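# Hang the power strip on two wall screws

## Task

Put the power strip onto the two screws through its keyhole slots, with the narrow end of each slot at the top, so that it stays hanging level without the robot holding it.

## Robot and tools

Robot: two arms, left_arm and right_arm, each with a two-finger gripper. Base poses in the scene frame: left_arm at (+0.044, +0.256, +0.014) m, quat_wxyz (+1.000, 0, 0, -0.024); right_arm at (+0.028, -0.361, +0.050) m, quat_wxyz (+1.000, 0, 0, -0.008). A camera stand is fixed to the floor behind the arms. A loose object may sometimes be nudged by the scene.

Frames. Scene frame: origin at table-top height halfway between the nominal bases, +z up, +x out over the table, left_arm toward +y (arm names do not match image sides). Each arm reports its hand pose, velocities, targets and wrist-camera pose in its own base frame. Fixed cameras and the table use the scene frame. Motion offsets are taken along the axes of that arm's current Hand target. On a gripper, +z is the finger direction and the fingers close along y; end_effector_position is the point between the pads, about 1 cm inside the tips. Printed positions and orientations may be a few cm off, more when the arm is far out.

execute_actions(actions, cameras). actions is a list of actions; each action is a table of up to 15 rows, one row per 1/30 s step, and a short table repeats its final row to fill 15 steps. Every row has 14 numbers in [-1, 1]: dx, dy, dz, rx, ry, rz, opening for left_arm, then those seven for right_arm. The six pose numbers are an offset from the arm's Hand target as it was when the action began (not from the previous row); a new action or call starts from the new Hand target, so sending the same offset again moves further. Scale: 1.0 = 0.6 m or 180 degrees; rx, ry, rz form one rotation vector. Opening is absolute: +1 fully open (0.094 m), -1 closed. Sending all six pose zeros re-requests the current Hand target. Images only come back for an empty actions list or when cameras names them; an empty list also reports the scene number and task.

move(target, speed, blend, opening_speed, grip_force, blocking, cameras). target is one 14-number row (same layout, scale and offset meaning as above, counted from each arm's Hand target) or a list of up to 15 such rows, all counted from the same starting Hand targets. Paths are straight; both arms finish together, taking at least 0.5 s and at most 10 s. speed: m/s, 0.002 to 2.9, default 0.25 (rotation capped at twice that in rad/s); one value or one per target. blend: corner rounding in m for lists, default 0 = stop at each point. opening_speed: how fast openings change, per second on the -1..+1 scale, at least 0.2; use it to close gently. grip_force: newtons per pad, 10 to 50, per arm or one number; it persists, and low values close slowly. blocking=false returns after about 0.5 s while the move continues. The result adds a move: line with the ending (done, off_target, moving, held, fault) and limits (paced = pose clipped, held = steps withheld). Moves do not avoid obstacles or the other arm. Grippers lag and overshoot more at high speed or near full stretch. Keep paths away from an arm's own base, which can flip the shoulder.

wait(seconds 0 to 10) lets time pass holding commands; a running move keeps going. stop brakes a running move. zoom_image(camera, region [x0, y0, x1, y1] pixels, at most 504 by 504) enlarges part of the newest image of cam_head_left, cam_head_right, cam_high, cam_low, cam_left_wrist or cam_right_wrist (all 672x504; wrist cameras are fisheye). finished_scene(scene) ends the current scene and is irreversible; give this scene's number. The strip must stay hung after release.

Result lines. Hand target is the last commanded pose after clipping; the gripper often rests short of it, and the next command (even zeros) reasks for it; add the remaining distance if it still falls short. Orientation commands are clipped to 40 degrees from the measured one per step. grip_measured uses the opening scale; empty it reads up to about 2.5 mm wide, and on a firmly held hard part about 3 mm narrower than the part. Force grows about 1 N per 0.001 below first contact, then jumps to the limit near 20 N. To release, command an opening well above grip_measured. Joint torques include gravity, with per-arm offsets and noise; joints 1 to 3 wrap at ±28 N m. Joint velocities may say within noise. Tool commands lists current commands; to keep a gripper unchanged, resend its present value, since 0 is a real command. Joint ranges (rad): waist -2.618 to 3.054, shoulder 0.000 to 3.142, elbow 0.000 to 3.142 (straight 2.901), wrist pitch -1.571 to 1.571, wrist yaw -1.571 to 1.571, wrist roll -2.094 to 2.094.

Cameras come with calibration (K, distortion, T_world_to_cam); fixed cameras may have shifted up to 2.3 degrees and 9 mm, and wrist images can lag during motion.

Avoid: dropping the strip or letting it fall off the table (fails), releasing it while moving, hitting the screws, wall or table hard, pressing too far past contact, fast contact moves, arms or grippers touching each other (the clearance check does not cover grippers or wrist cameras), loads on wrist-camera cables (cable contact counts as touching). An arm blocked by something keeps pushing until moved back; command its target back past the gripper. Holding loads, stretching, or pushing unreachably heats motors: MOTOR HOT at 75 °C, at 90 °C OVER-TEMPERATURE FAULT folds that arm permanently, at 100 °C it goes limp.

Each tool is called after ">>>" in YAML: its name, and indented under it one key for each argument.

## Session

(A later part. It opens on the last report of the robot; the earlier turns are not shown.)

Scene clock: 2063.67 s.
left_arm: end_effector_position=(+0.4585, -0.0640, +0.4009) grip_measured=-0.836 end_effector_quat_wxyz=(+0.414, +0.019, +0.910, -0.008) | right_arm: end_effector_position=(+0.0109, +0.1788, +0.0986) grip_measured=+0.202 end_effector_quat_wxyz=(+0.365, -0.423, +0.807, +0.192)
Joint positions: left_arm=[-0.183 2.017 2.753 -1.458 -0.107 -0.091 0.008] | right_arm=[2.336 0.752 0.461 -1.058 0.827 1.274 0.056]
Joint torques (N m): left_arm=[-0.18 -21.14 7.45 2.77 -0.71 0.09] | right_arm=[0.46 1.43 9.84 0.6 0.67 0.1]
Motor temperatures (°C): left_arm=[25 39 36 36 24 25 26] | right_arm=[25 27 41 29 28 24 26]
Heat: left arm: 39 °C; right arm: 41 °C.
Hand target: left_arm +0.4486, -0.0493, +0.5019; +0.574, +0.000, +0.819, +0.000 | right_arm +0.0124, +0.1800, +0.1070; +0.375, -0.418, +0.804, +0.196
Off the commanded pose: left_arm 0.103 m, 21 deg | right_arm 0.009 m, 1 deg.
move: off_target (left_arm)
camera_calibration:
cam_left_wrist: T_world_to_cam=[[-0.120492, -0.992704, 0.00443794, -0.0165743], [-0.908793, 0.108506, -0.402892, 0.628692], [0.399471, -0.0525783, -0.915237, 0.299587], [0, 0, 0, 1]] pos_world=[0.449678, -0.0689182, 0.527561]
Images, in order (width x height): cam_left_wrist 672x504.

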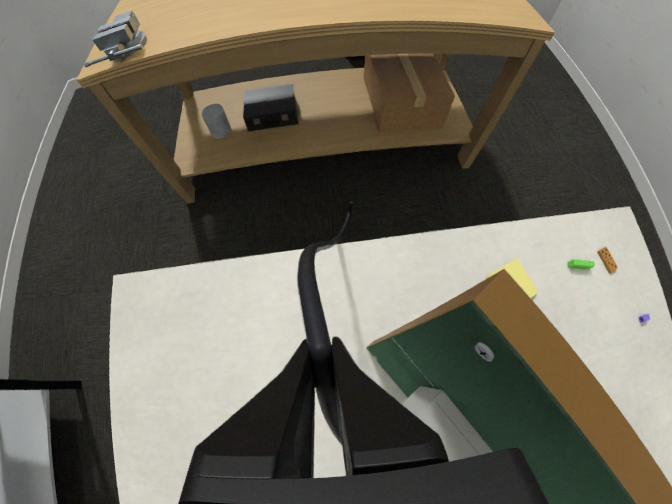

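>>> move:
  target: [0.2645,0.0488,0.0632,0.245,-0.3929,0.5012,-0.95,0,0,0,0,0,0,0.2]
  speed: 0.2
  cameras: ["cam_left_wrist","cam_head_left","cam_high"]

Scene clock: 2130.83 s.
left_arm: end_effector_position=(+0.4394, -0.0217, +0.3074) grip_measured=-0.836 end_effector_quat_wxyz=(+0.697, +0.681, +0.196, +0.105) | right_arm: end_effector_position=(+0.0109, +0.1788, +0.0986) grip_measured=+0.202 end_effector_quat_wxyz=(+0.365, -0.423, +0.807, +0.192)
Joint positions: left_arm=[0.37 1.787 1.298 0.402 1.511 1.527 0.008] | right_arm=[2.336 0.752 0.461 -1.058 0.827 1.274 0.056]
Joint torques (N m): left_arm=[1.25 -10.65 11.3 1.61 0.7 0.23] | right_arm=[0.58 1.4 9.87 0.6 0.65 0.11]
Motor temperatures (°C): left_arm=[25 40 38 45 24 25 27] | right_arm=[25 26 41 28 28 24 26]
Heat: left arm: 45 °C; right arm: 41 °C.
Hand target: left_arm +0.4299, -0.0199, +0.3399; +0.688, +0.710, +0.102, +0.112 | right_arm +0.0124, +0.1800, +0.1070; +0.375, -0.418, +0.804, +0.196
Off the commanded pose: left_arm 0.034 m, 11 deg | right_arm 0.009 m, 1 deg.
joint sent to its limit (left arm) — joint 5 (wrist yaw), upper limit. The joint targets are off in orientation, not in position.
move: off_target (left_arm)
camera_calibration:
cam_left_wrist: T_world_to_cam=[[-0.104166, 0.0279743, -0.994166, 0.345511], [0.646014, 0.761923, -0.0462483, -0.209616], [0.756185, -0.647063, -0.0974384, -0.197189], [0, 0, 0, 1]] pos_world=[0.320517, 0.0224524, 0.314587]
Images, in order (width x height): cam_head_left 672x504, cam_high 672x504, cam_left_wrist 672x504.

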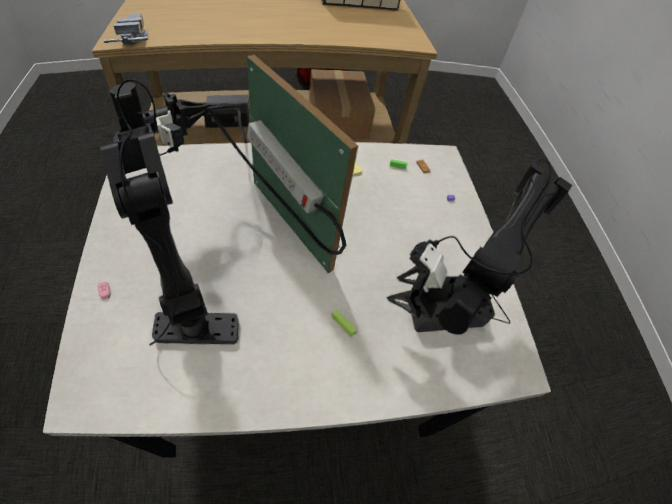

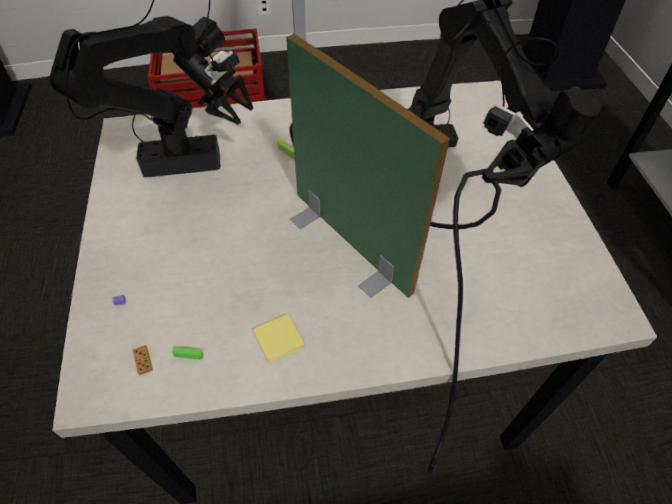

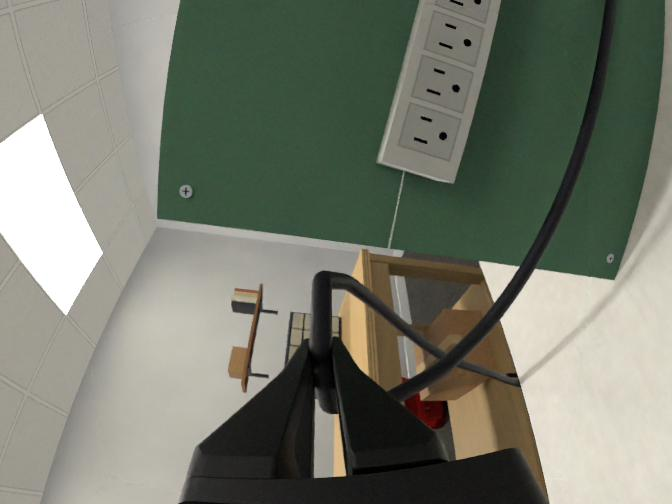

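>>> move:
  target:
    - [0,0,0,0,0,0,-0.80,0,0,0,0,0,0,0.2]
    - [-0.0517,0.3348,0.0082,0,0,0,-0.80,0,0,0,0,0,0,0.2]
  speed: 0.12
  cameras: ["cam_left_wrist","cam_head_left","cam_high"]

Scene clock: 2147.03 s.
left_arm: end_effector_position=(+0.4011, -0.0375, +0.5400) grip_measured=-0.799 end_effector_quat_wxyz=(+0.694, +0.695, +0.117, +0.149) | right_arm: end_effector_position=(+0.0109, +0.1788, +0.0986) grip_measured=+0.202 end_effector_quat_wxyz=(+0.365, -0.423, +0.807, +0.192)
Joint positions: left_arm=[0.368 1.803 2.084 0.283 1.559 1.05 0.009] | right_arm=[2.336 0.752 0.461 -1.058 0.827 1.274 0.056]
Joint torques (N m): left_arm=[-0.75 -7.47 7.16 0.68 -0.14 -0.17] | right_arm=[0.55 1.43 9.81 0.62 0.66 0.12]
Motor temperatures (°C): left_arm=[25 39 37 40 24 25 27] | right_arm=[25 26 41 28 28 24 26]
Heat: left arm: 40 °C; right arm: 41 °C.
Hand target: left_arm +0.3999, -0.0402, +0.5400; +0.688, +0.710, +0.102, +0.112 | right_arm +0.0124, +0.1800, +0.1070; +0.375, -0.418, +0.804, +0.196
Off the commanded pose: left_arm 0.003 m, 5 deg | right_arm 0.009 m, 1 deg.
joint sent to its limit (left arm) — joint 5 (wrist yaw), upper limit. The joint targets are off in orientation, not in position.
move: off_target (left_arm)
camera_calibration:
cam_left_wrist: T_world_to_cam=[[0.0632343, 0.0868081, -0.994216, 0.508271], [0.679073, 0.726288, 0.106605, -0.259242], [0.731342, -0.681887, -0.0130228, -0.192653], [0, 0, 0, 1]] pos_world=[0.284799, 0.012795, 0.530459]
Images, in order (width x height): cam_head_left 672x504, cam_high 672x504, cam_left_wrist 672x504.

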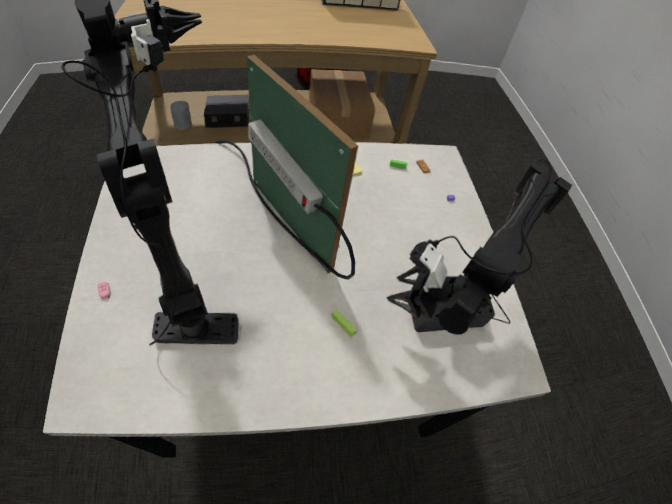

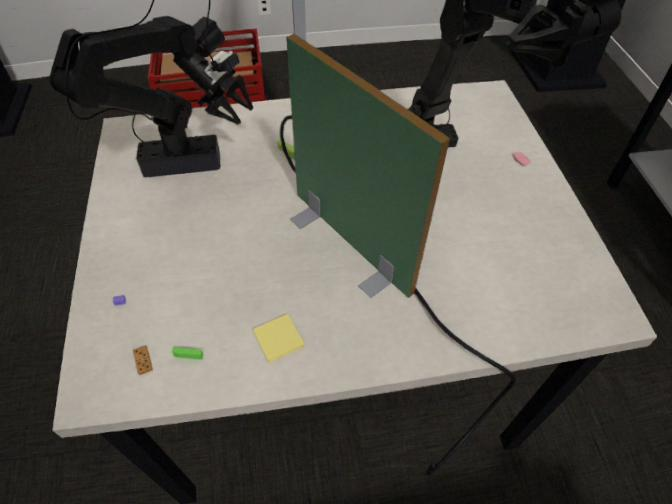

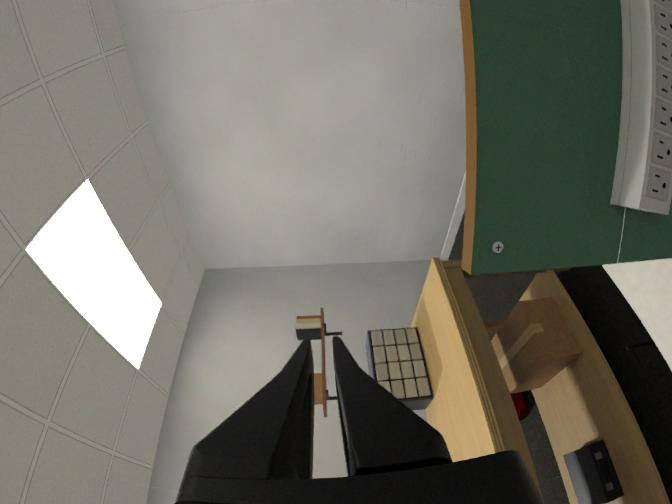

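>>> move:
  target: [0,0,0,0,0,0,-1,-0.0262,0.0032,0.125,0,0,0,0.3]
  speed: 0.15
  cameras: ["cam_right_wrist"]

Scene clock: 2181.30 s.
left_arm: end_effector_position=(+0.4011, -0.0375, +0.5400) grip_measured=-0.998 end_effector_quat_wxyz=(+0.694, +0.695, +0.117, +0.148) | right_arm: end_effector_position=(+0.0473, +0.2396, +0.0759) grip_measured=+0.298 end_effector_quat_wxyz=(+0.374, -0.414, +0.805, +0.204)
Joint positions: left_arm=[0.368 1.803 2.084 0.283 1.559 1.05 0] | right_arm=[1.805 0.824 0.315 -0.376 0.605 0.633 0.061]
Joint torques (N m): left_arm=[-0.7 -7.46 7.06 0.69 -0.14 -0.19] | right_arm=[-0.5 0.16 7.17 1.54 0.28 -0.11]
Motor temperatures (°C): left_arm=[25 37 36 35 24 25 26] | right_arm=[25 26 41 28 28 24 26]
Heat: left arm: 37 °C; right arm: 41 °C.
Hand target: left_arm +0.4000, -0.0405, +0.5399; +0.694, +0.698, +0.119, +0.133 (not the last commanded pose) | right_arm +0.0496, +0.2365, +0.0708; +0.375, -0.418, +0.804, +0.196
Off the commanded pose: left_arm 0.003 m, 5 deg | right_arm 0.006 m, 1 deg.
move: off_target (left_arm)
camera_calibration:
cam_right_wrist: T_world_to_cam=[[0.746291, -0.664479, -0.0389397, 0.123179], [-0.605489, -0.653412, -0.454351, 0.267204], [0.276463, 0.362656, -0.889971, 0.0891698], [0, 0, 0, 1]] pos_world=[0.0452092, 0.224106, 0.205559]
Images, in order (width x height): cam_right_wrist 672x504.

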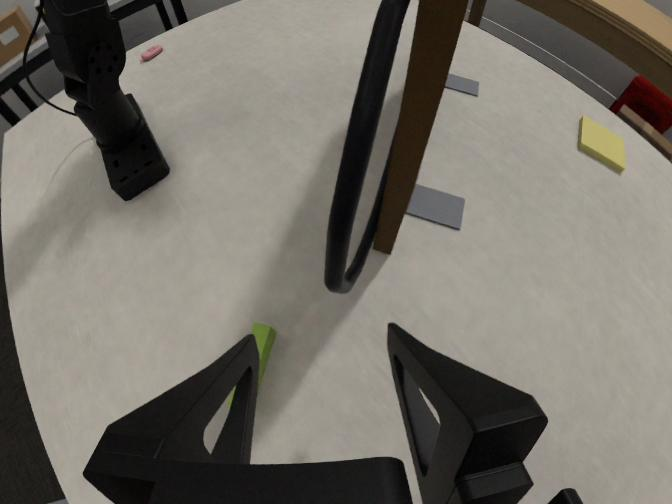

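>>> move:
  target:
    - [0,0,0,0,0,0,-1,0.02,-0.018,0.117,0,0,0,0.3]
    - [0,0,0,0,0,0,-1,0.02,-0.018,0.117,0,0,0,-0.95]
  speed: 0.1
  cameras: ["cam_right_wrist"]

Scene clock: 2186.93 s.
left_arm: end_effector_position=(+0.4011, -0.0375, +0.5400) grip_measured=-0.998 end_effector_quat_wxyz=(+0.694, +0.695, +0.117, +0.148) | right_arm: end_effector_position=(+0.0841, +0.2723, +0.0218) grip_measured=-0.803 end_effector_quat_wxyz=(+0.378, -0.414, +0.803, +0.203)
Joint positions: left_arm=[0.368 1.803 2.084 0.283 1.559 1.05 0] | right_arm=[1.533 1.237 0.183 0.287 0.427 0.398 0.009]
Joint torques (N m): left_arm=[-0.7 -7.43 7.05 0.7 -0.14 -0.19] | right_arm=[-0.38 -1.81 5.74 1.74 0.16 -0.08]
Heat: left arm: 36 °C; right arm: 41 °C.
Hand target: left_arm +0.4000, -0.0405, +0.5399; +0.694, +0.698, +0.119, +0.133 | right_arm +0.0849, +0.2680, +0.0165; +0.375, -0.418, +0.804, +0.196
Off the commanded pose: left_arm 0.003 m, 2 deg | right_arm 0.007 m, 1 deg.
move: done
camera_calibration:
cam_right_wrist: T_world_to_cam=[[0.74562, -0.665493, -0.0342171, 0.115755], [-0.602795, -0.651704, -0.460347, 0.285695], [0.284058, 0.36387, -0.887079, 0.0178973], [0, 0, 0, 1]] pos_world=[0.0808226, 0.25671, 0.151356]
Images, in order (width x height): cam_right_wrist 672x504.

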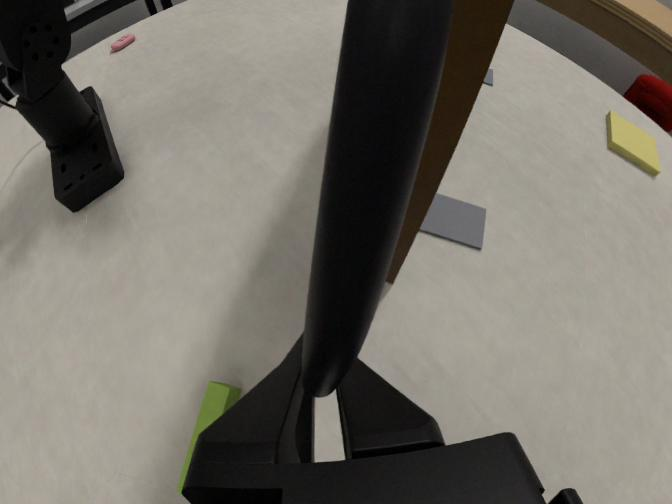

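>>> move:
  target:
    - [0,0,0,0,0,0,-1,-0.2007,-0.0065,-0.2368,0,0,0,-0.95]
    - [0,0,0,0,0,0,-1,-0.5028,-0.0468,-0.3953,0,0,0,-0.95]
  speed: 0.12
  blend: [0.03,0]
  cameras: ["cam_right_wrist","cam_head_left","cam_head_right","cam_left_wrist"]

>>> zoom_image:
  camera: "cam_head_left"
  region: [180, 40, 420, 300]

Scene clock: 2199.07 s.
left_arm: end_effector_position=(+0.4011, -0.0375, +0.5400) grip_measured=-0.998 end_effector_quat_wxyz=(+0.694, +0.695, +0.117, +0.148) | right_arm: end_effector_position=(+0.0981, +0.2480, +0.3513) grip_measured=-0.805 end_effector_quat_wxyz=(+0.292, -0.458, +0.827, +0.146)
Joint positions: left_arm=[0.368 1.803 2.084 0.283 1.559 1.05 0] | right_arm=[1.344 1.269 1.82 -1.492 0.229 0.259 0.009]
Joint torques (N m): left_arm=[-0.75 -7.49 7.05 0.69 -0.13 -0.19] | right_arm=[-0.79 -4.97 12.82 2.56 0.63 -0.03]
Heat: left arm: 36 °C; right arm: 41 °C.
Hand target: left_arm +0.4000, -0.0405, +0.5399; +0.694, +0.698, +0.119, +0.133 | right_arm +0.1153, +0.2617, +0.3999; +0.375, -0.418, +0.804, +0.196
Off the commanded pose: left_arm 0.003 m, 2 deg | right_arm 0.053 m, 12 deg.
move: off_target (right_arm)
camera_calibration:
cam_left_wrist: T_world_to_cam=[[0.0626081, 0.0865882, -0.994275, 0.508581], [0.679142, 0.72631, 0.106017, -0.258961], [0.731332, -0.681891, -0.0133328, -0.192484], [0, 0, 0, 1]] pos_world=[0.2848, 0.0127952, 0.530557]
cam_right_wrist: T_world_to_cam=[[0.772992, -0.633631, 0.0315474, 0.0666697], [-0.605764, -0.751944, -0.260059, 0.384806], [0.188504, 0.181914, -0.965077, 0.397083], [0, 0, 0, 1]] pos_world=[0.106715, 0.259362, 0.481185]
Images, in order (width x height): cam_head_left 672x504, cam_head_right 672x504, cam_left_wrist 672x504, cam_right_wrist 672x504.

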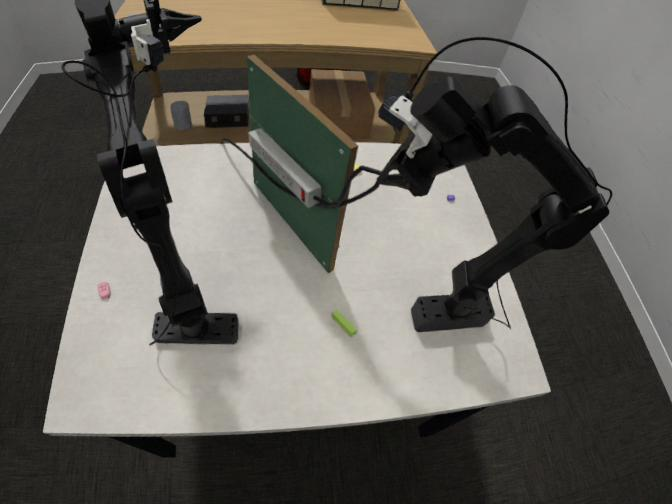

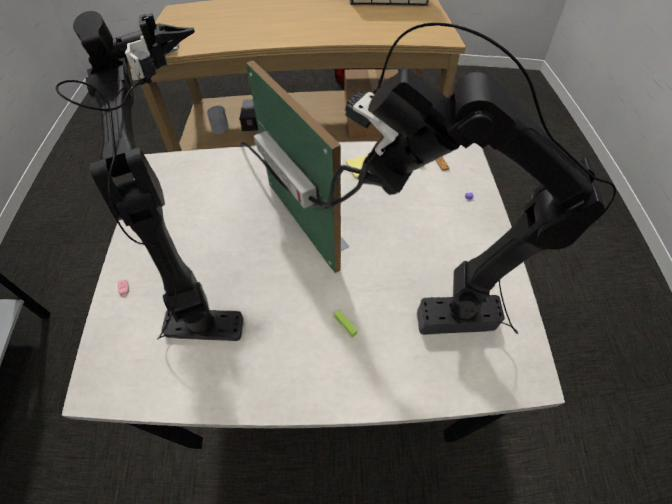

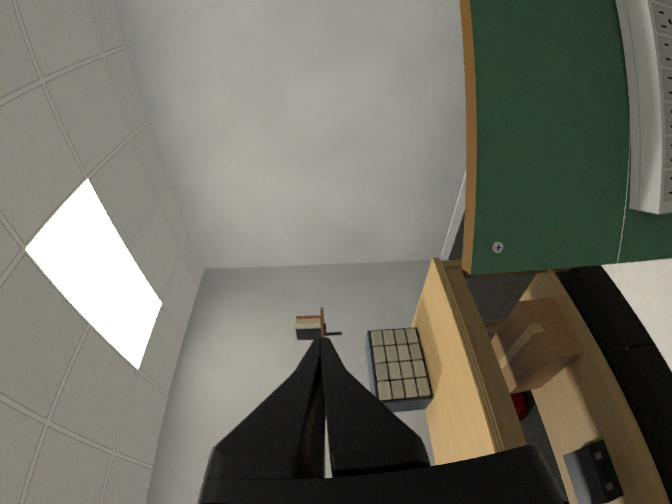

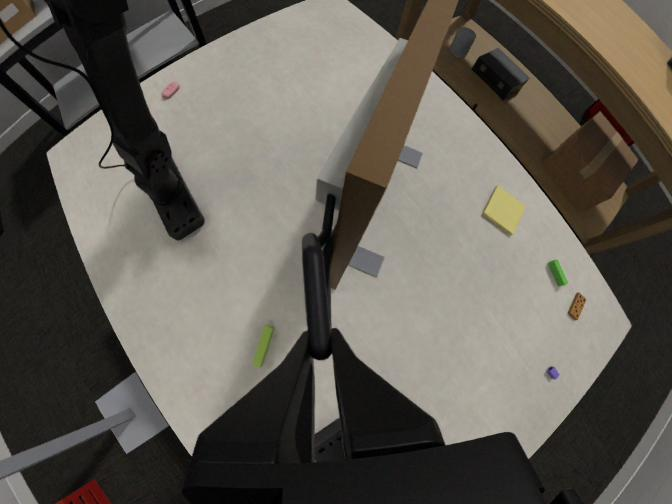

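Scaled by 1.938 from the camera's 672x504 image, which has a finer 960x720 frame.

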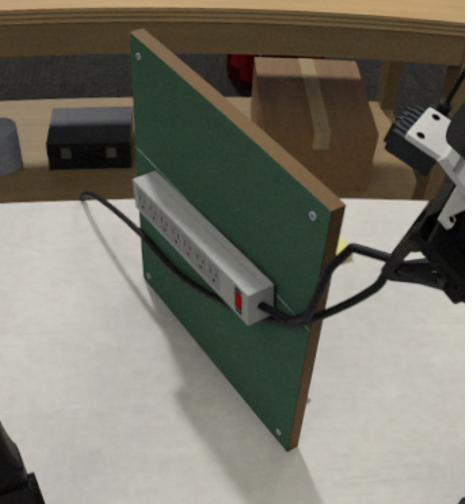

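>>> zoom_image:
  camera: "cam_head_right"
  region: [200, 50, 420, 290]

>>> zoom_image:
  camera: "cam_left_wrist"
  region: [460, 0, 672, 300]

Scaled by 2.100 from the camera's 672x504 image, which has a finer 960x720 frame.

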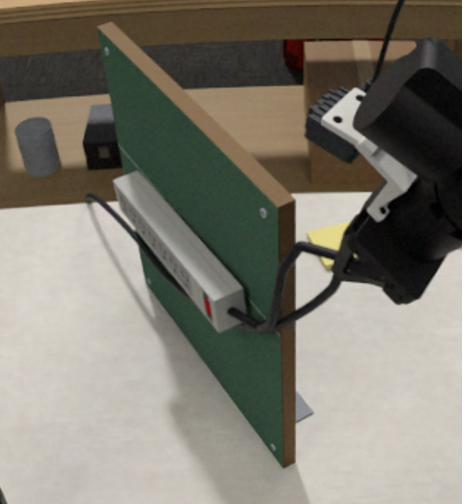

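Scaled by 1.680 from the camera's 672x504 image, which has a finer 960x720 frame.

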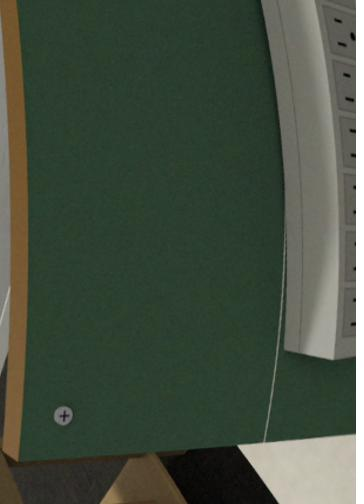

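>>> move:
  target:
    - [-0.0185,-0.6,-0.1775,-0.07,0.04,0,0.4,0,0,0,0,0,0,-0.95]
    - [0.0372,-0.7732,-0.0303,-0.139,0.08,0,0.4,0,0,0,0,0,0,-0.95]
  speed: 0.25
  cameras: ["cam_left_wrist","cam_head_left","cam_high"]

Scene clock: 2245.60 s.
left_arm: end_effector_position=(+0.4249, -0.0083, +0.0747) grip_measured=+0.399 end_effector_quat_wxyz=(+0.684, +0.666, +0.233, +0.185) | right_arm: end_effector_position=(+0.0981, +0.2479, +0.3513) grip_measured=-0.805 end_effector_quat_wxyz=(+0.292, -0.458, +0.827, +0.145)
Joint positions: left_arm=[0.408 2.323 0.84 1.504 1.377 1.477 0.066] | right_arm=[1.344 1.269 1.82 -1.492 0.229 0.259 0.009]
Joint torques (N m): left_arm=[-0.65 -8.75 2.41 2.01 -0.04 -0.11] | right_arm=[-0.75 -4.89 12.88 2.54 0.65 -0.05]
Motor temperatures (°C): left_arm=[25 34 35 34 24 25 26] | right_arm=[25 28 48 38 28 24 28]
Heat: left arm: 35 °C; right arm: 48 °C.
Hand target: left_arm +0.4229, -0.0115, +0.0765; +0.808, +0.509, +0.173, +0.241 | right_arm +0.1153, +0.2616, +0.3999; +0.375, -0.418, +0.804, +0.195
Off the commanded pose: left_arm 0.004 m, 25 deg | right_arm 0.053 m, 12 deg.
joint sent to its limit (left arm) — joint 4 (wrist pitch), upper limit. The joint targets are off in orientation, not in position.
move: off_target (left_arm, right_arm)
camera_calibration:
cam_left_wrist: T_world_to_cam=[[-0.0549645, 0.034517, -0.997892, 0.0916808], [0.507384, 0.861718, 0.00185973, -0.165101], [0.859966, -0.506212, -0.0648772, -0.245495], [0, 0, 0, 1]] pos_world=[0.299926, 0.0148339, 0.0758675]
Images, in order (width x height): cam_head_left 672x504, cam_high 672x504, cam_left_wrist 672x504.

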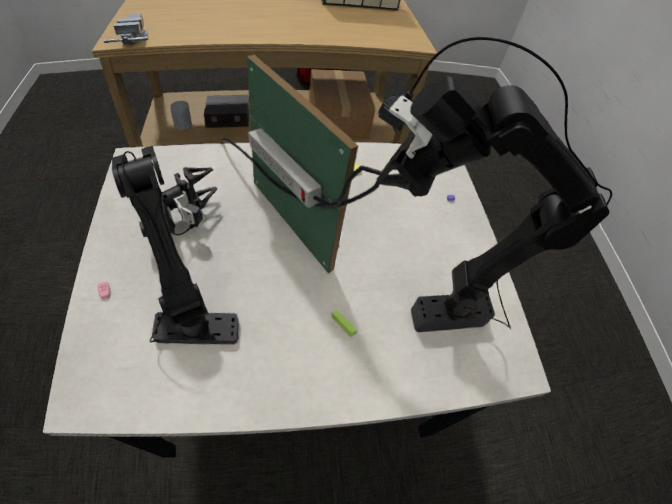

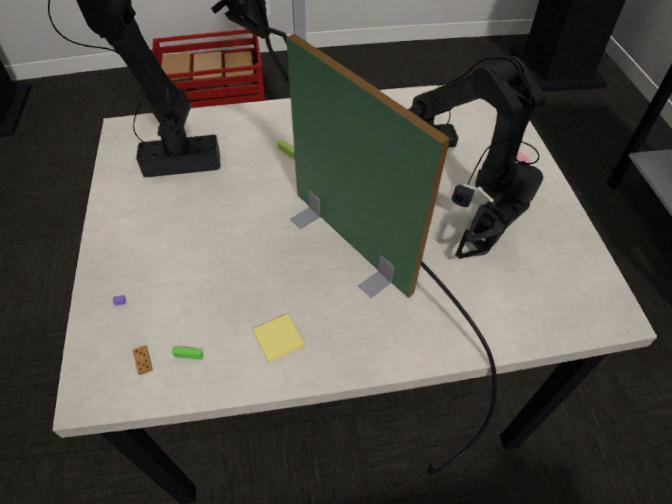

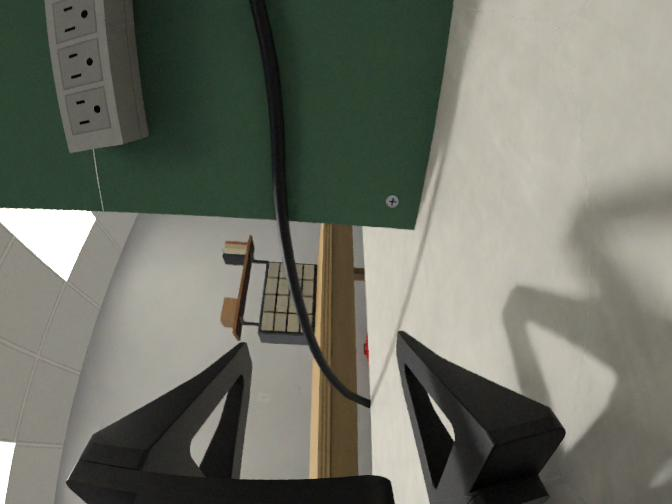

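>>> move:
  target: [0,-0.027,0.098,0.139,0,0,0.3,0,0,0,0,0,0,-0.95]
  speed: 0.1
  cameras: ["cam_left_wrist"]

Scene clock: 2253.97 s.
left_arm: end_effector_position=(+0.4517, -0.0613, +0.0721) grip_measured=+0.302 end_effector_quat_wxyz=(+0.678, +0.672, +0.230, +0.188) | right_arm: end_effector_position=(+0.0981, +0.2479, +0.3513) grip_measured=-0.805 end_effector_quat_wxyz=(+0.292, -0.458, +0.827, +0.145)
Joint positions: left_arm=[0.242 2.323 0.876 1.422 1.213 1.535 0.061] | right_arm=[1.344 1.269 1.82 -1.492 0.229 0.259 0.009]
Joint torques (N m): left_arm=[-0.35 -13.31 4.45 1.1 0.03 0.02] | right_arm=[-0.83 -4.96 12.92 2.55 0.62 -0.04]
Heat: left arm: 35 °C; right arm: 48 °C.
Hand target: left_arm +0.4572, -0.0609, +0.0867; +0.678, +0.672, +0.221, +0.198 | right_arm +0.1153, +0.2616, +0.3999; +0.375, -0.418, +0.804, +0.195
Off the commanded pose: left_arm 0.016 m, 2 deg | right_arm 0.053 m, 12 deg.
move: off_target (left_arm, right_arm)
camera_calibration:
cam_left_wrist: T_world_to_cam=[[-0.0512448, 0.0528869, -0.997285, 0.091814], [0.508113, 0.861068, 0.0195542, -0.13456], [0.859764, -0.505732, -0.0709978, -0.295016], [0, 0, 0, 1]] pos_world=[0.32672, -0.0381894, 0.0732504]
Images, in order (width x height): cam_left_wrist 672x504.

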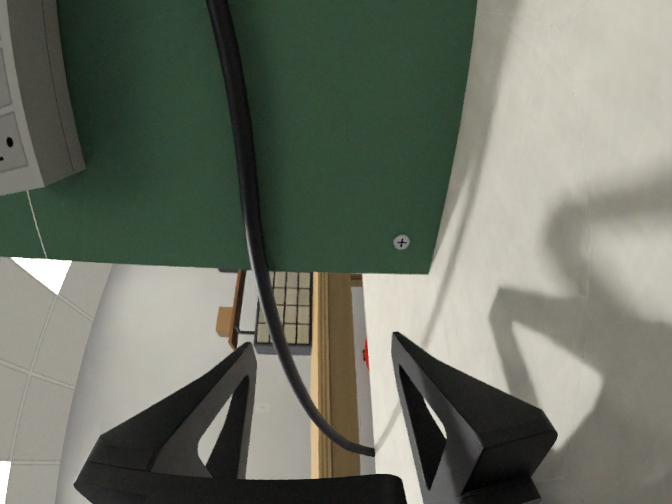

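>>> move:
  target: [0,0.02,0.12,0,0,0,0.3,0,0,0,0,0,0,-0.95]
  speed: 0.1
  cameras: ["cam_left_wrist"]

Scene clock: 2260.20 s.
left_arm: end_effector_position=(+0.4946, -0.1169, +0.0873) grip_measured=+0.301 end_effector_quat_wxyz=(+0.676, +0.673, +0.229, +0.194) | right_arm: end_effector_position=(+0.0981, +0.2479, +0.3513) grip_measured=-0.805 end_effector_quat_wxyz=(+0.292, -0.458, +0.827, +0.145)
Joint positions: left_arm=[0.077 2.323 1.017 1.286 1.039 1.539 0.061] | right_arm=[1.344 1.269 1.82 -1.492 0.229 0.259 0.009]
Joint torques (N m): left_arm=[-0.77 -12.75 5.35 1.2 0.01 0] | right_arm=[-0.73 -4.97 12.92 2.55 0.63 -0.03]
Heat: left arm: 36 °C; right arm: 48 °C.
Hand target: left_arm +0.4983, -0.1200, +0.0986; +0.678, +0.672, +0.221, +0.198 | right_arm +0.1153, +0.2616, +0.3999; +0.375, -0.418, +0.804, +0.195
Off the commanded pose: left_arm 0.012 m, 1 deg | right_arm 0.053 m, 12 deg.
move: off_target (left_arm, right_arm)
camera_calibration:
cam_left_wrist: T_world_to_cam=[[-0.0438805, 0.0592461, -0.997278, 0.109152], [0.501406, 0.864715, 0.0293088, -0.105941], [0.864098, -0.498756, -0.0676506, -0.36051], [0, 0, 0, 1]] pos_world=[0.369426, -0.0946646, 0.0875714]
Images, in order (width x height): cam_left_wrist 672x504.

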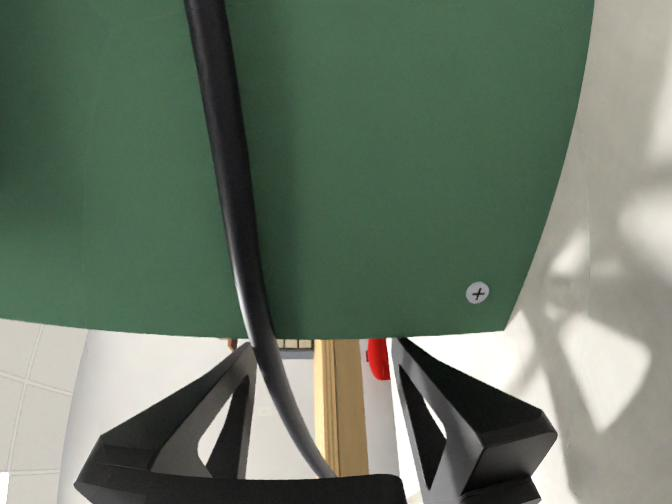

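>>> move:
  target:
    - [0,0.06,0.02,0,0,0,0.3,0,0,0,0,0,0,-0.95]
    - [0,0.06,0.045,0,0,0,-0.70,0,0,0,0,0,0,-0.95]
  speed: 0.1
  cameras: ["cam_left_wrist","cam_head_left"]

Scene clock: 2265.33 s.
left_arm: end_effector_position=(+0.5149, -0.1330, +0.1240) grip_measured=-0.699 end_effector_quat_wxyz=(+0.673, +0.671, +0.236, +0.203) | right_arm: end_effector_position=(+0.0981, +0.2479, +0.3513) grip_measured=-0.805 end_effector_quat_wxyz=(+0.292, -0.458, +0.827, +0.145)
Joint positions: left_arm=[0.028 2.236 1.088 1.127 0.967 1.543 0.014] | right_arm=[1.344 1.269 1.82 -1.492 0.229 0.259 0.009]
Joint torques (N m): left_arm=[-1.4 -12.25 6.34 1.32 0.17 -0.05] | right_arm=[-0.77 -4.92 12.85 2.55 0.62 -0.04]
Heat: left arm: 37 °C; right arm: 48 °C.
Hand target: left_arm +0.5146, -0.1416, +0.1344; +0.678, +0.672, +0.221, +0.198 | right_arm +0.1153, +0.2616, +0.3999; +0.375, -0.418, +0.804, +0.195
Off the commanded pose: left_arm 0.014 m, 2 deg | right_arm 0.053 m, 12 deg.
move: off_target (left_arm, right_arm); target 2's new opening was sent with left_arm's hand 0.013 m and 2 deg from that target
camera_calibration:
cam_left_wrist: T_world_to_cam=[[-0.0423787, 0.0622884, -0.997158, 0.147201], [0.480793, 0.876163, 0.0342968, -0.0918146], [0.875809, -0.477974, -0.0670785, -0.386935], [0, 0, 0, 1]] pos_world=[0.389263, -0.113669, 0.123977]
Images, in order (width x height): cam_head_left 672x504, cam_left_wrist 672x504.

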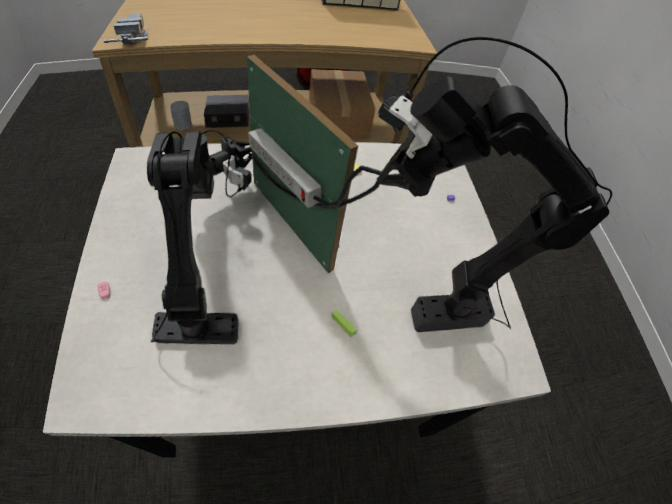

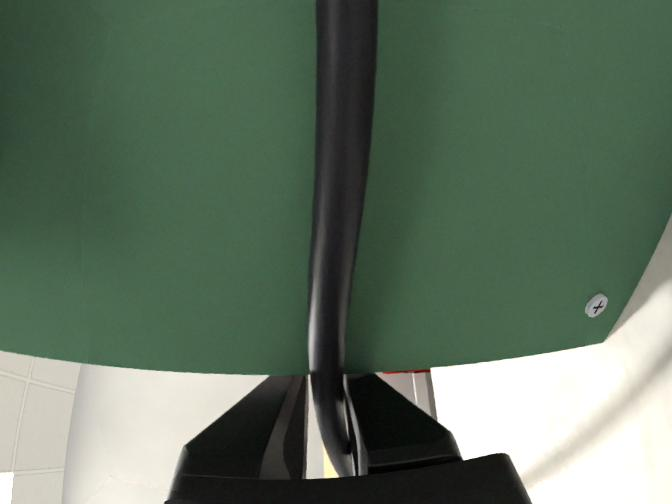

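>>> move:
  target:
    - [0.0383,0.1938,-0.2555,-0.08,0,0,-0.74,0,0,0,0,0,0,-0.95]
    - [-0.0415,0.5242,-0.3028,-0.1,0,0,-0.74,0,0,0,0,0,0,-0.95]
  speed: 0.12
  blend: [0.04,0]
  cameras: ["cam_left_wrist","cam_head_left","cam_head_right"]

>>> zoom_image:
  camera: "cam_head_left"
  region: [140, 20, 420, 300]

Scene clock: 2283.93 s.
left_arm: end_effector_position=(+0.4034, -0.0235, +0.3342) grip_measured=-0.739 end_effector_quat_wxyz=(+0.742, +0.606, +0.279, +0.066) | right_arm: end_effector_position=(+0.0979, +0.2478, +0.3515) grip_measured=-0.805 end_effector_quat_wxyz=(+0.292, -0.458, +0.827, +0.146)
Joint positions: left_arm=[0.395 1.732 1.032 1.43 1.404 0.504 0.012] | right_arm=[1.344 1.269 1.821 -1.493 0.228 0.259 0.009]
Joint torques (N m): left_arm=[4.4 -19.55 13.56 1.99 -2.05 -0.19] | right_arm=[-0.7 -4.92 12.85 2.57 0.64 -0.03]
Heat: left arm: 36 °C; right arm: 49 °C.
Hand target: left_arm +0.4003, -0.0004, +0.4499; +0.775, +0.558, +0.187, +0.230 | right_arm +0.1153, +0.2616, +0.3999; +0.375, -0.418, +0.804, +0.195
Off the commanded pose: left_arm 0.118 m, 23 deg | right_arm 0.053 m, 12 deg.
move: off_target (left_arm, right_arm)
camera_calibration:
cam_left_wrist: T_world_to_cam=[[-0.231386, -0.18124, -0.955831, 0.402026], [0.56276, 0.776497, -0.283467, -0.0705714], [0.793576, -0.603493, -0.0776761, -0.189102], [0, 0, 0, 1]] pos_world=[0.282804, 0.01354, 0.349575]
Images, in order (width x height): cam_head_left 672x504, cam_head_right 672x504, cam_left_wrist 672x504.

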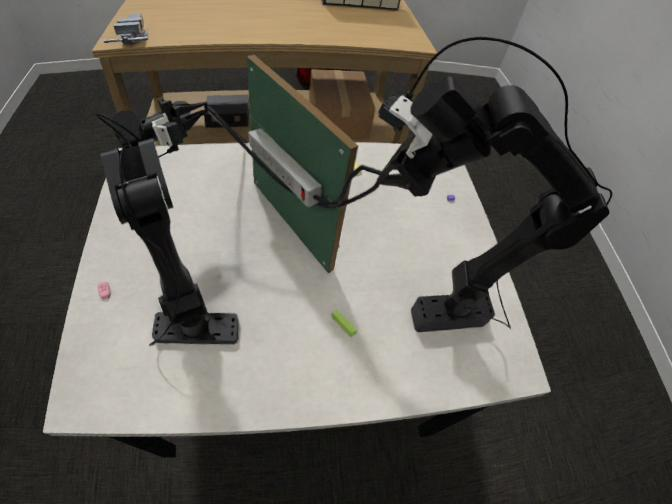

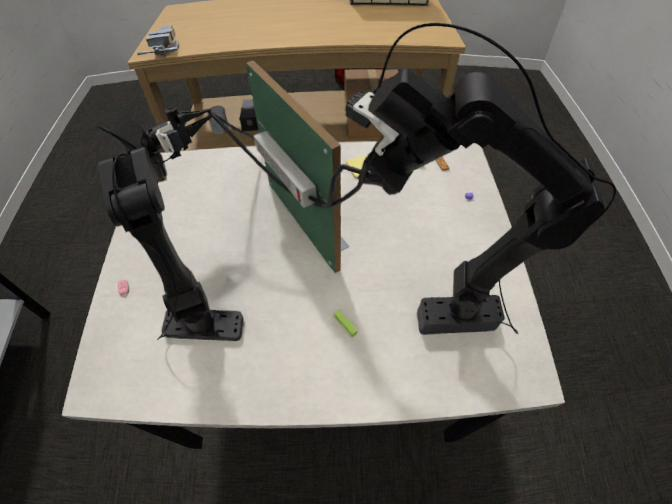

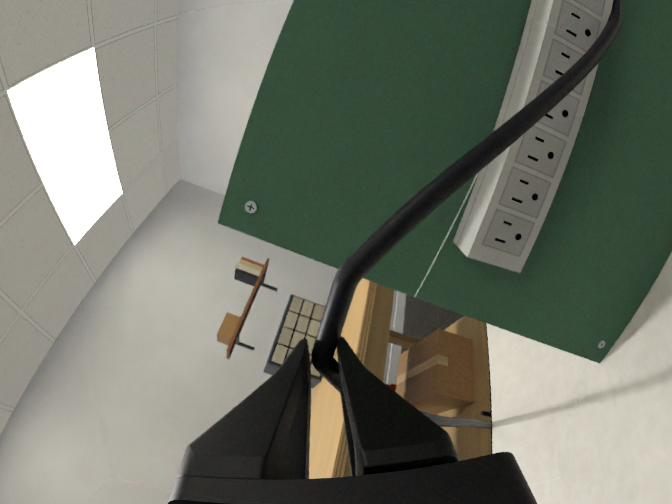

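Scaled by 1.800 from the camera's 672x504 image, which has a finer 960x720 frame.

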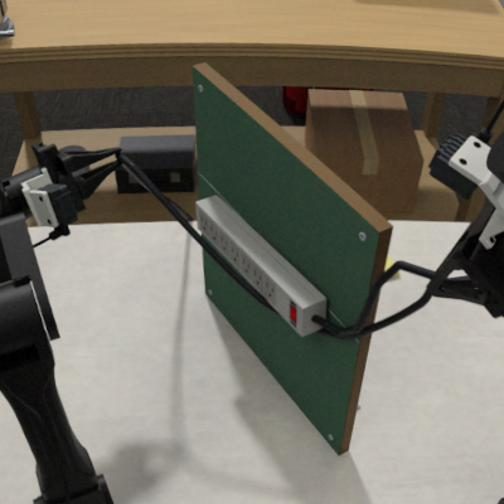

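>>> move:
  target:
    - [0,0,0,0,0,0,-0.74,0,0,0,0,0,0,0.3]
    - [0,0,0,0,0,0,-0.74,0,0,-0.15,0,0,0,0.3]
  speed: 0.12
  cameras: ["cam_left_wrist","cam_head_left","cam_right_wrist"]

>>> zoom_image:
  camera: "cam_head_left"
  region: [140, 20, 420, 300]

Scene clock: 2290.53 s.
left_arm: end_effector_position=(+0.3994, +0.0004, +0.4418) grip_measured=-0.739 end_effector_quat_wxyz=(+0.771, +0.563, +0.201, +0.218) | right_arm: end_effector_position=(+0.0750, +0.2096, +0.4598) grip_measured=+0.298 end_effector_quat_wxyz=(+0.410, -0.420, +0.768, +0.258)
Joint positions: left_arm=[0.438 1.675 1.23 1.472 1.232 0.501 0.012] | right_arm=[1.55 1.189 2.123 -1.551 0.408 0.336 0.061]
Joint torques (N m): left_arm=[-0.66 -6.49 7.57 0.72 -0.65 0.02] | right_arm=[0.36 0.73 4.88 1.62 0.28 0.11]
Heat: left arm: 37 °C; right arm: 48 °C.
Hand target: left_arm +0.4003, -0.0004, +0.4499; +0.775, +0.558, +0.187, +0.230 | right_arm +0.0757, +0.2050, +0.4578; +0.375, -0.418, +0.804, +0.196
Off the commanded pose: left_arm 0.008 m, 2 deg | right_arm 0.005 m, 9 deg.
joint sent to its limit (right arm) — joint 4 (wrist pitch), lower limit. The joint targets are off in orientation, not in position.
move: off_target (right_arm)
camera_calibration:
cam_left_wrist: T_world_to_cam=[[0.112372, -0.194043, -0.974536, 0.379262], [0.501524, 0.857738, -0.112957, -0.107122], [0.857815, -0.47606, 0.193703, -0.308784], [0, 0, 0, 1]] pos_world=[0.275985, 0.0184763, 0.417317]
cam_right_wrist: T_world_to_cam=[[0.790772, -0.605922, -0.0868223, 0.104004], [-0.5416, -0.626515, -0.56049, 0.477203], [0.285218, 0.490243, -0.823598, 0.37612], [0, 0, 0, 1]] pos_world=[0.0689337, 0.177603, 0.586268]
Images, in order (width x height): cam_head_left 672x504, cam_left_wrist 672x504, cam_right_wrist 672x504.

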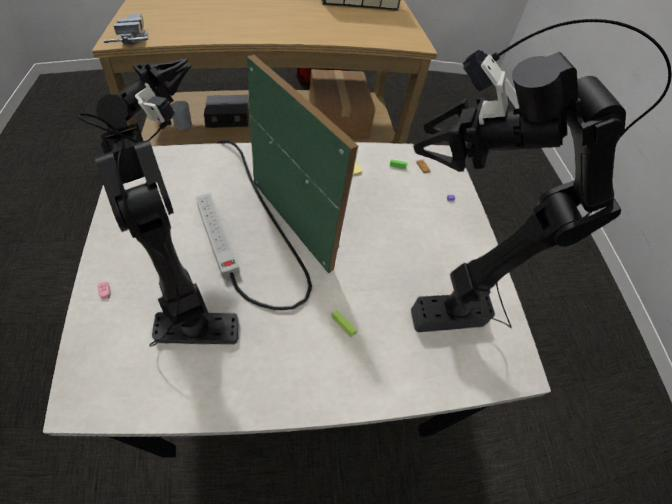

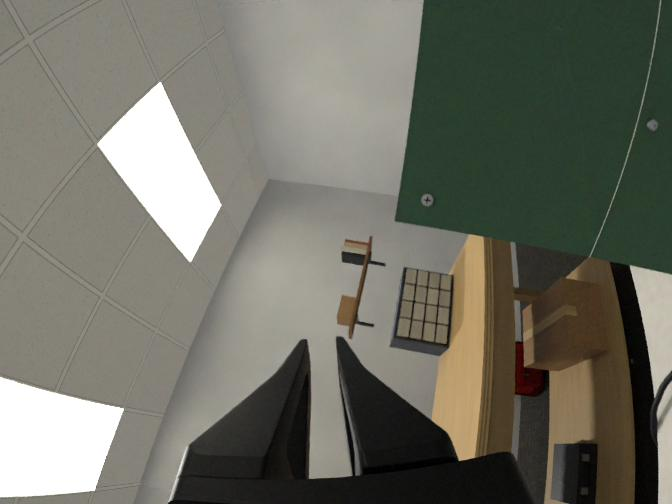

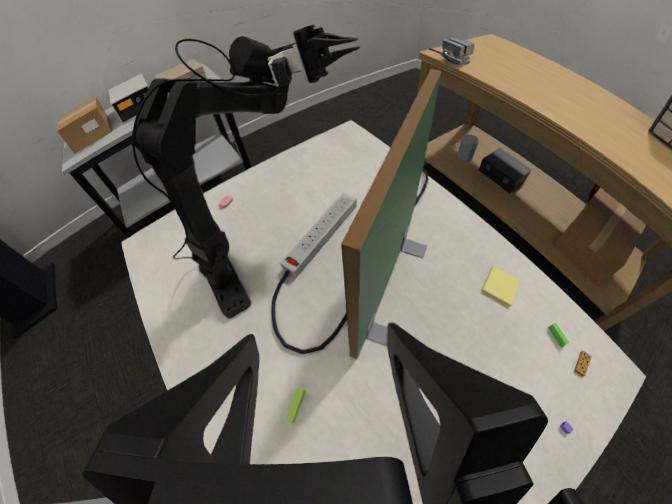

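Scaled by 1.800 from the camera's 672x504 image, which has a finer 960x720 frame.

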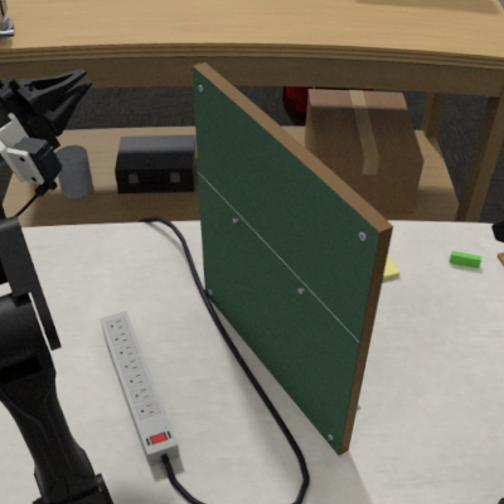

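>>> move:
  target:
    - [-0.1762,-0.2358,-0.1028,0.2165,-0.005,0.008,0.3,0,0,0,0,0,0,0.3]
    - [-0.2557,-0.6043,-0.11,0.433,-0.0099,0.0158,0.2,0,0,0,0,0,0,0.3]
  speed: 0.25
  blend: [0.03,0]
  cameras: ["cam_left_wrist","cam_head_left","cam_right_wrist"]

Scene clock: 2348.57 s.
left_arm: end_effector_position=(+0.2889, -0.1308, +0.0837) grip_measured=+0.201 end_effector_quat_wxyz=(+0.236, +0.909, +0.331, +0.095) | right_arm: end_effector_position=(+0.0752, +0.2096, +0.4599) grip_measured=+0.298 end_effector_quat_wxyz=(+0.410, -0.419, +0.768, +0.258)
Joint positions: left_arm=[-0.28 1.369 0.835 -0.591 0.264 2.104 0.056] | right_arm=[1.55 1.189 2.123 -1.551 0.409 0.337 0.061]
Joint torques (N m): left_arm=[-0.76 -4.04 8.51 0.63 0.16 0.05] | right_arm=[0.44 0.64 4.77 1.63 0.27 0.11]
Motor temperatures (°C): left_arm=[25 33 35 32 25 25 25] | right_arm=[25 27 41 40 27 24 27]
Heat: left arm: 35 °C; right arm: 41 °C.
Hand target: left_arm +0.2913, -0.1342, +0.0900; +0.249, +0.929, +0.266, +0.071 | right_arm +0.0757, +0.2050, +0.4578; +0.375, -0.418, +0.804, +0.196
Off the commanded pose: left_arm 0.008 m, 8 deg | right_arm 0.005 m, 9 deg.
joint sent to its limit (left arm) — joint 6 (wrist roll), upper limit. The joint targets are off in orientation, not in position.
joint sent to its limit (right arm) — joint 4 (wrist pitch), lower limit. The joint targets are off in orientation, not in position.
move: off_target (left_arm, right_arm); target 2's new opening was sent with left_arm's hand 0.007 m and 8 deg from that target; limits=paced
camera_calibration:
cam_left_wrist: T_world_to_cam=[[-0.539659, 0.721809, -0.433313, 0.280069], [0.5889, 0.691468, 0.418412, -0.0711935], [0.601636, -0.0293779, -0.79823, 0.00844998], [0, 0, 0, 1]] pos_world=[0.187983, -0.15268, 0.157891]
cam_right_wrist: T_world_to_cam=[[0.789929, -0.606998, -0.0869832, 0.104206], [-0.542445, -0.625569, -0.560729, 0.477228], [0.285947, 0.49012, -0.823418, 0.376005], [0, 0, 0, 1]] pos_world=[0.0690366, 0.177504, 0.586269]
Images, in order (width x height): cam_head_left 672x504, cam_left_wrist 672x504, cam_right_wrist 672x504.

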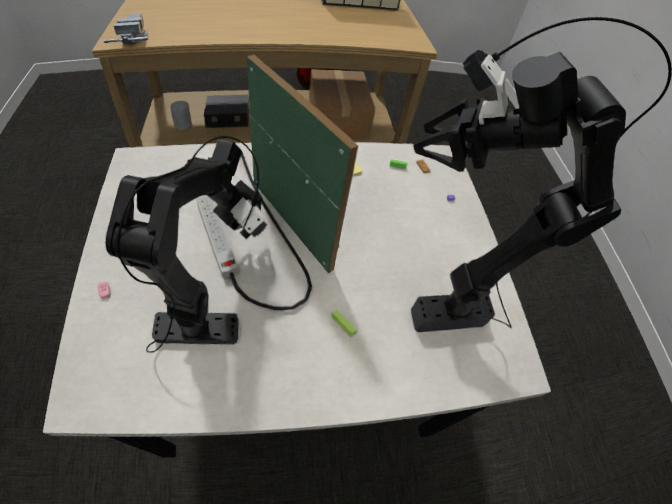

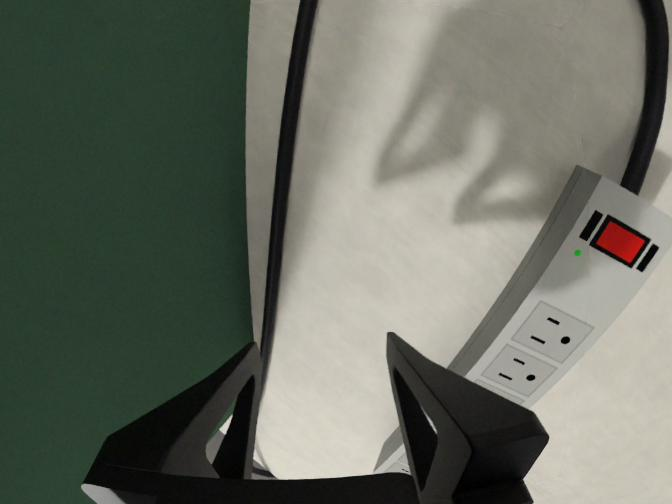

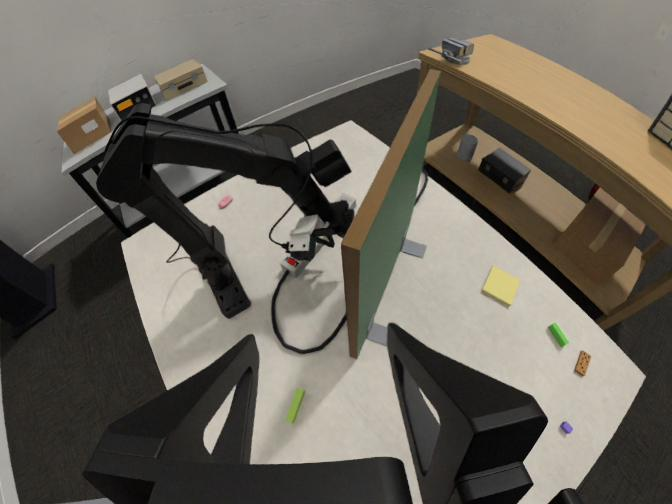

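>>> move:
  target: [-0.0983,0.0303,0.1008,0,0,0,0.1,0,0,0,0,0,0,0.3]
  speed: 0.15
  cameras: ["cam_left_wrist"]

Scene clock: 2362.43 s.
left_arm: end_effector_position=(+0.2671, -0.2030, +0.0501) grip_measured=+0.101 end_effector_quat_wxyz=(+0.248, +0.929, +0.264, +0.075) | right_arm: end_effector_position=(+0.0752, +0.2096, +0.4599) grip_measured=+0.298 end_effector_quat_wxyz=(+0.410, -0.419, +0.768, +0.258)
Joint positions: left_arm=[-0.531 1.476 0.772 -0.392 0.228 2.001 0.052] | right_arm=[1.55 1.189 2.123 -1.551 0.409 0.337 0.061]
Joint torques (N m): left_arm=[-0.4 -4.82 5.27 1.01 0.11 -0.1] | right_arm=[0.44 0.7 4.71 1.62 0.25 0.11]
Heat: left arm: 37 °C; right arm: 40 °C.
Hand target: left_arm +0.2656, -0.2045, +0.0468; +0.249, +0.929, +0.266, +0.071 | right_arm +0.0757, +0.2050, +0.4578; +0.375, -0.418, +0.804, +0.196
Off the commanded pose: left_arm 0.004 m, 1 deg | right_arm 0.005 m, 9 deg.
joint sent to its limit (right arm) — joint 4 (wrist pitch), lower limit. The joint targets are off in orientation, not in position.
move: off_target (right_arm)
camera_calibration:
cam_left_wrist: T_world_to_cam=[[-0.42971, 0.78688, -0.442909, 0.290143], [0.684111, 0.603852, 0.40909, -0.0371087], [0.589356, -0.127209, -0.797795, -0.0240515], [0, 0, 0, 1]] pos_world=[0.164239, -0.208959, 0.1245]
Images, in order (width x height): cam_left_wrist 672x504.

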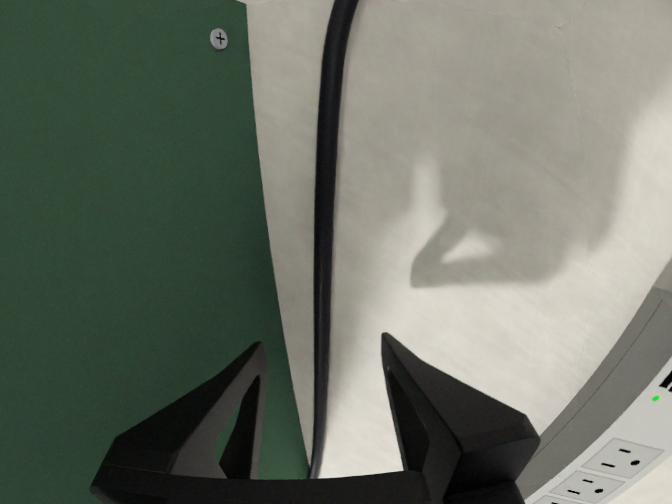

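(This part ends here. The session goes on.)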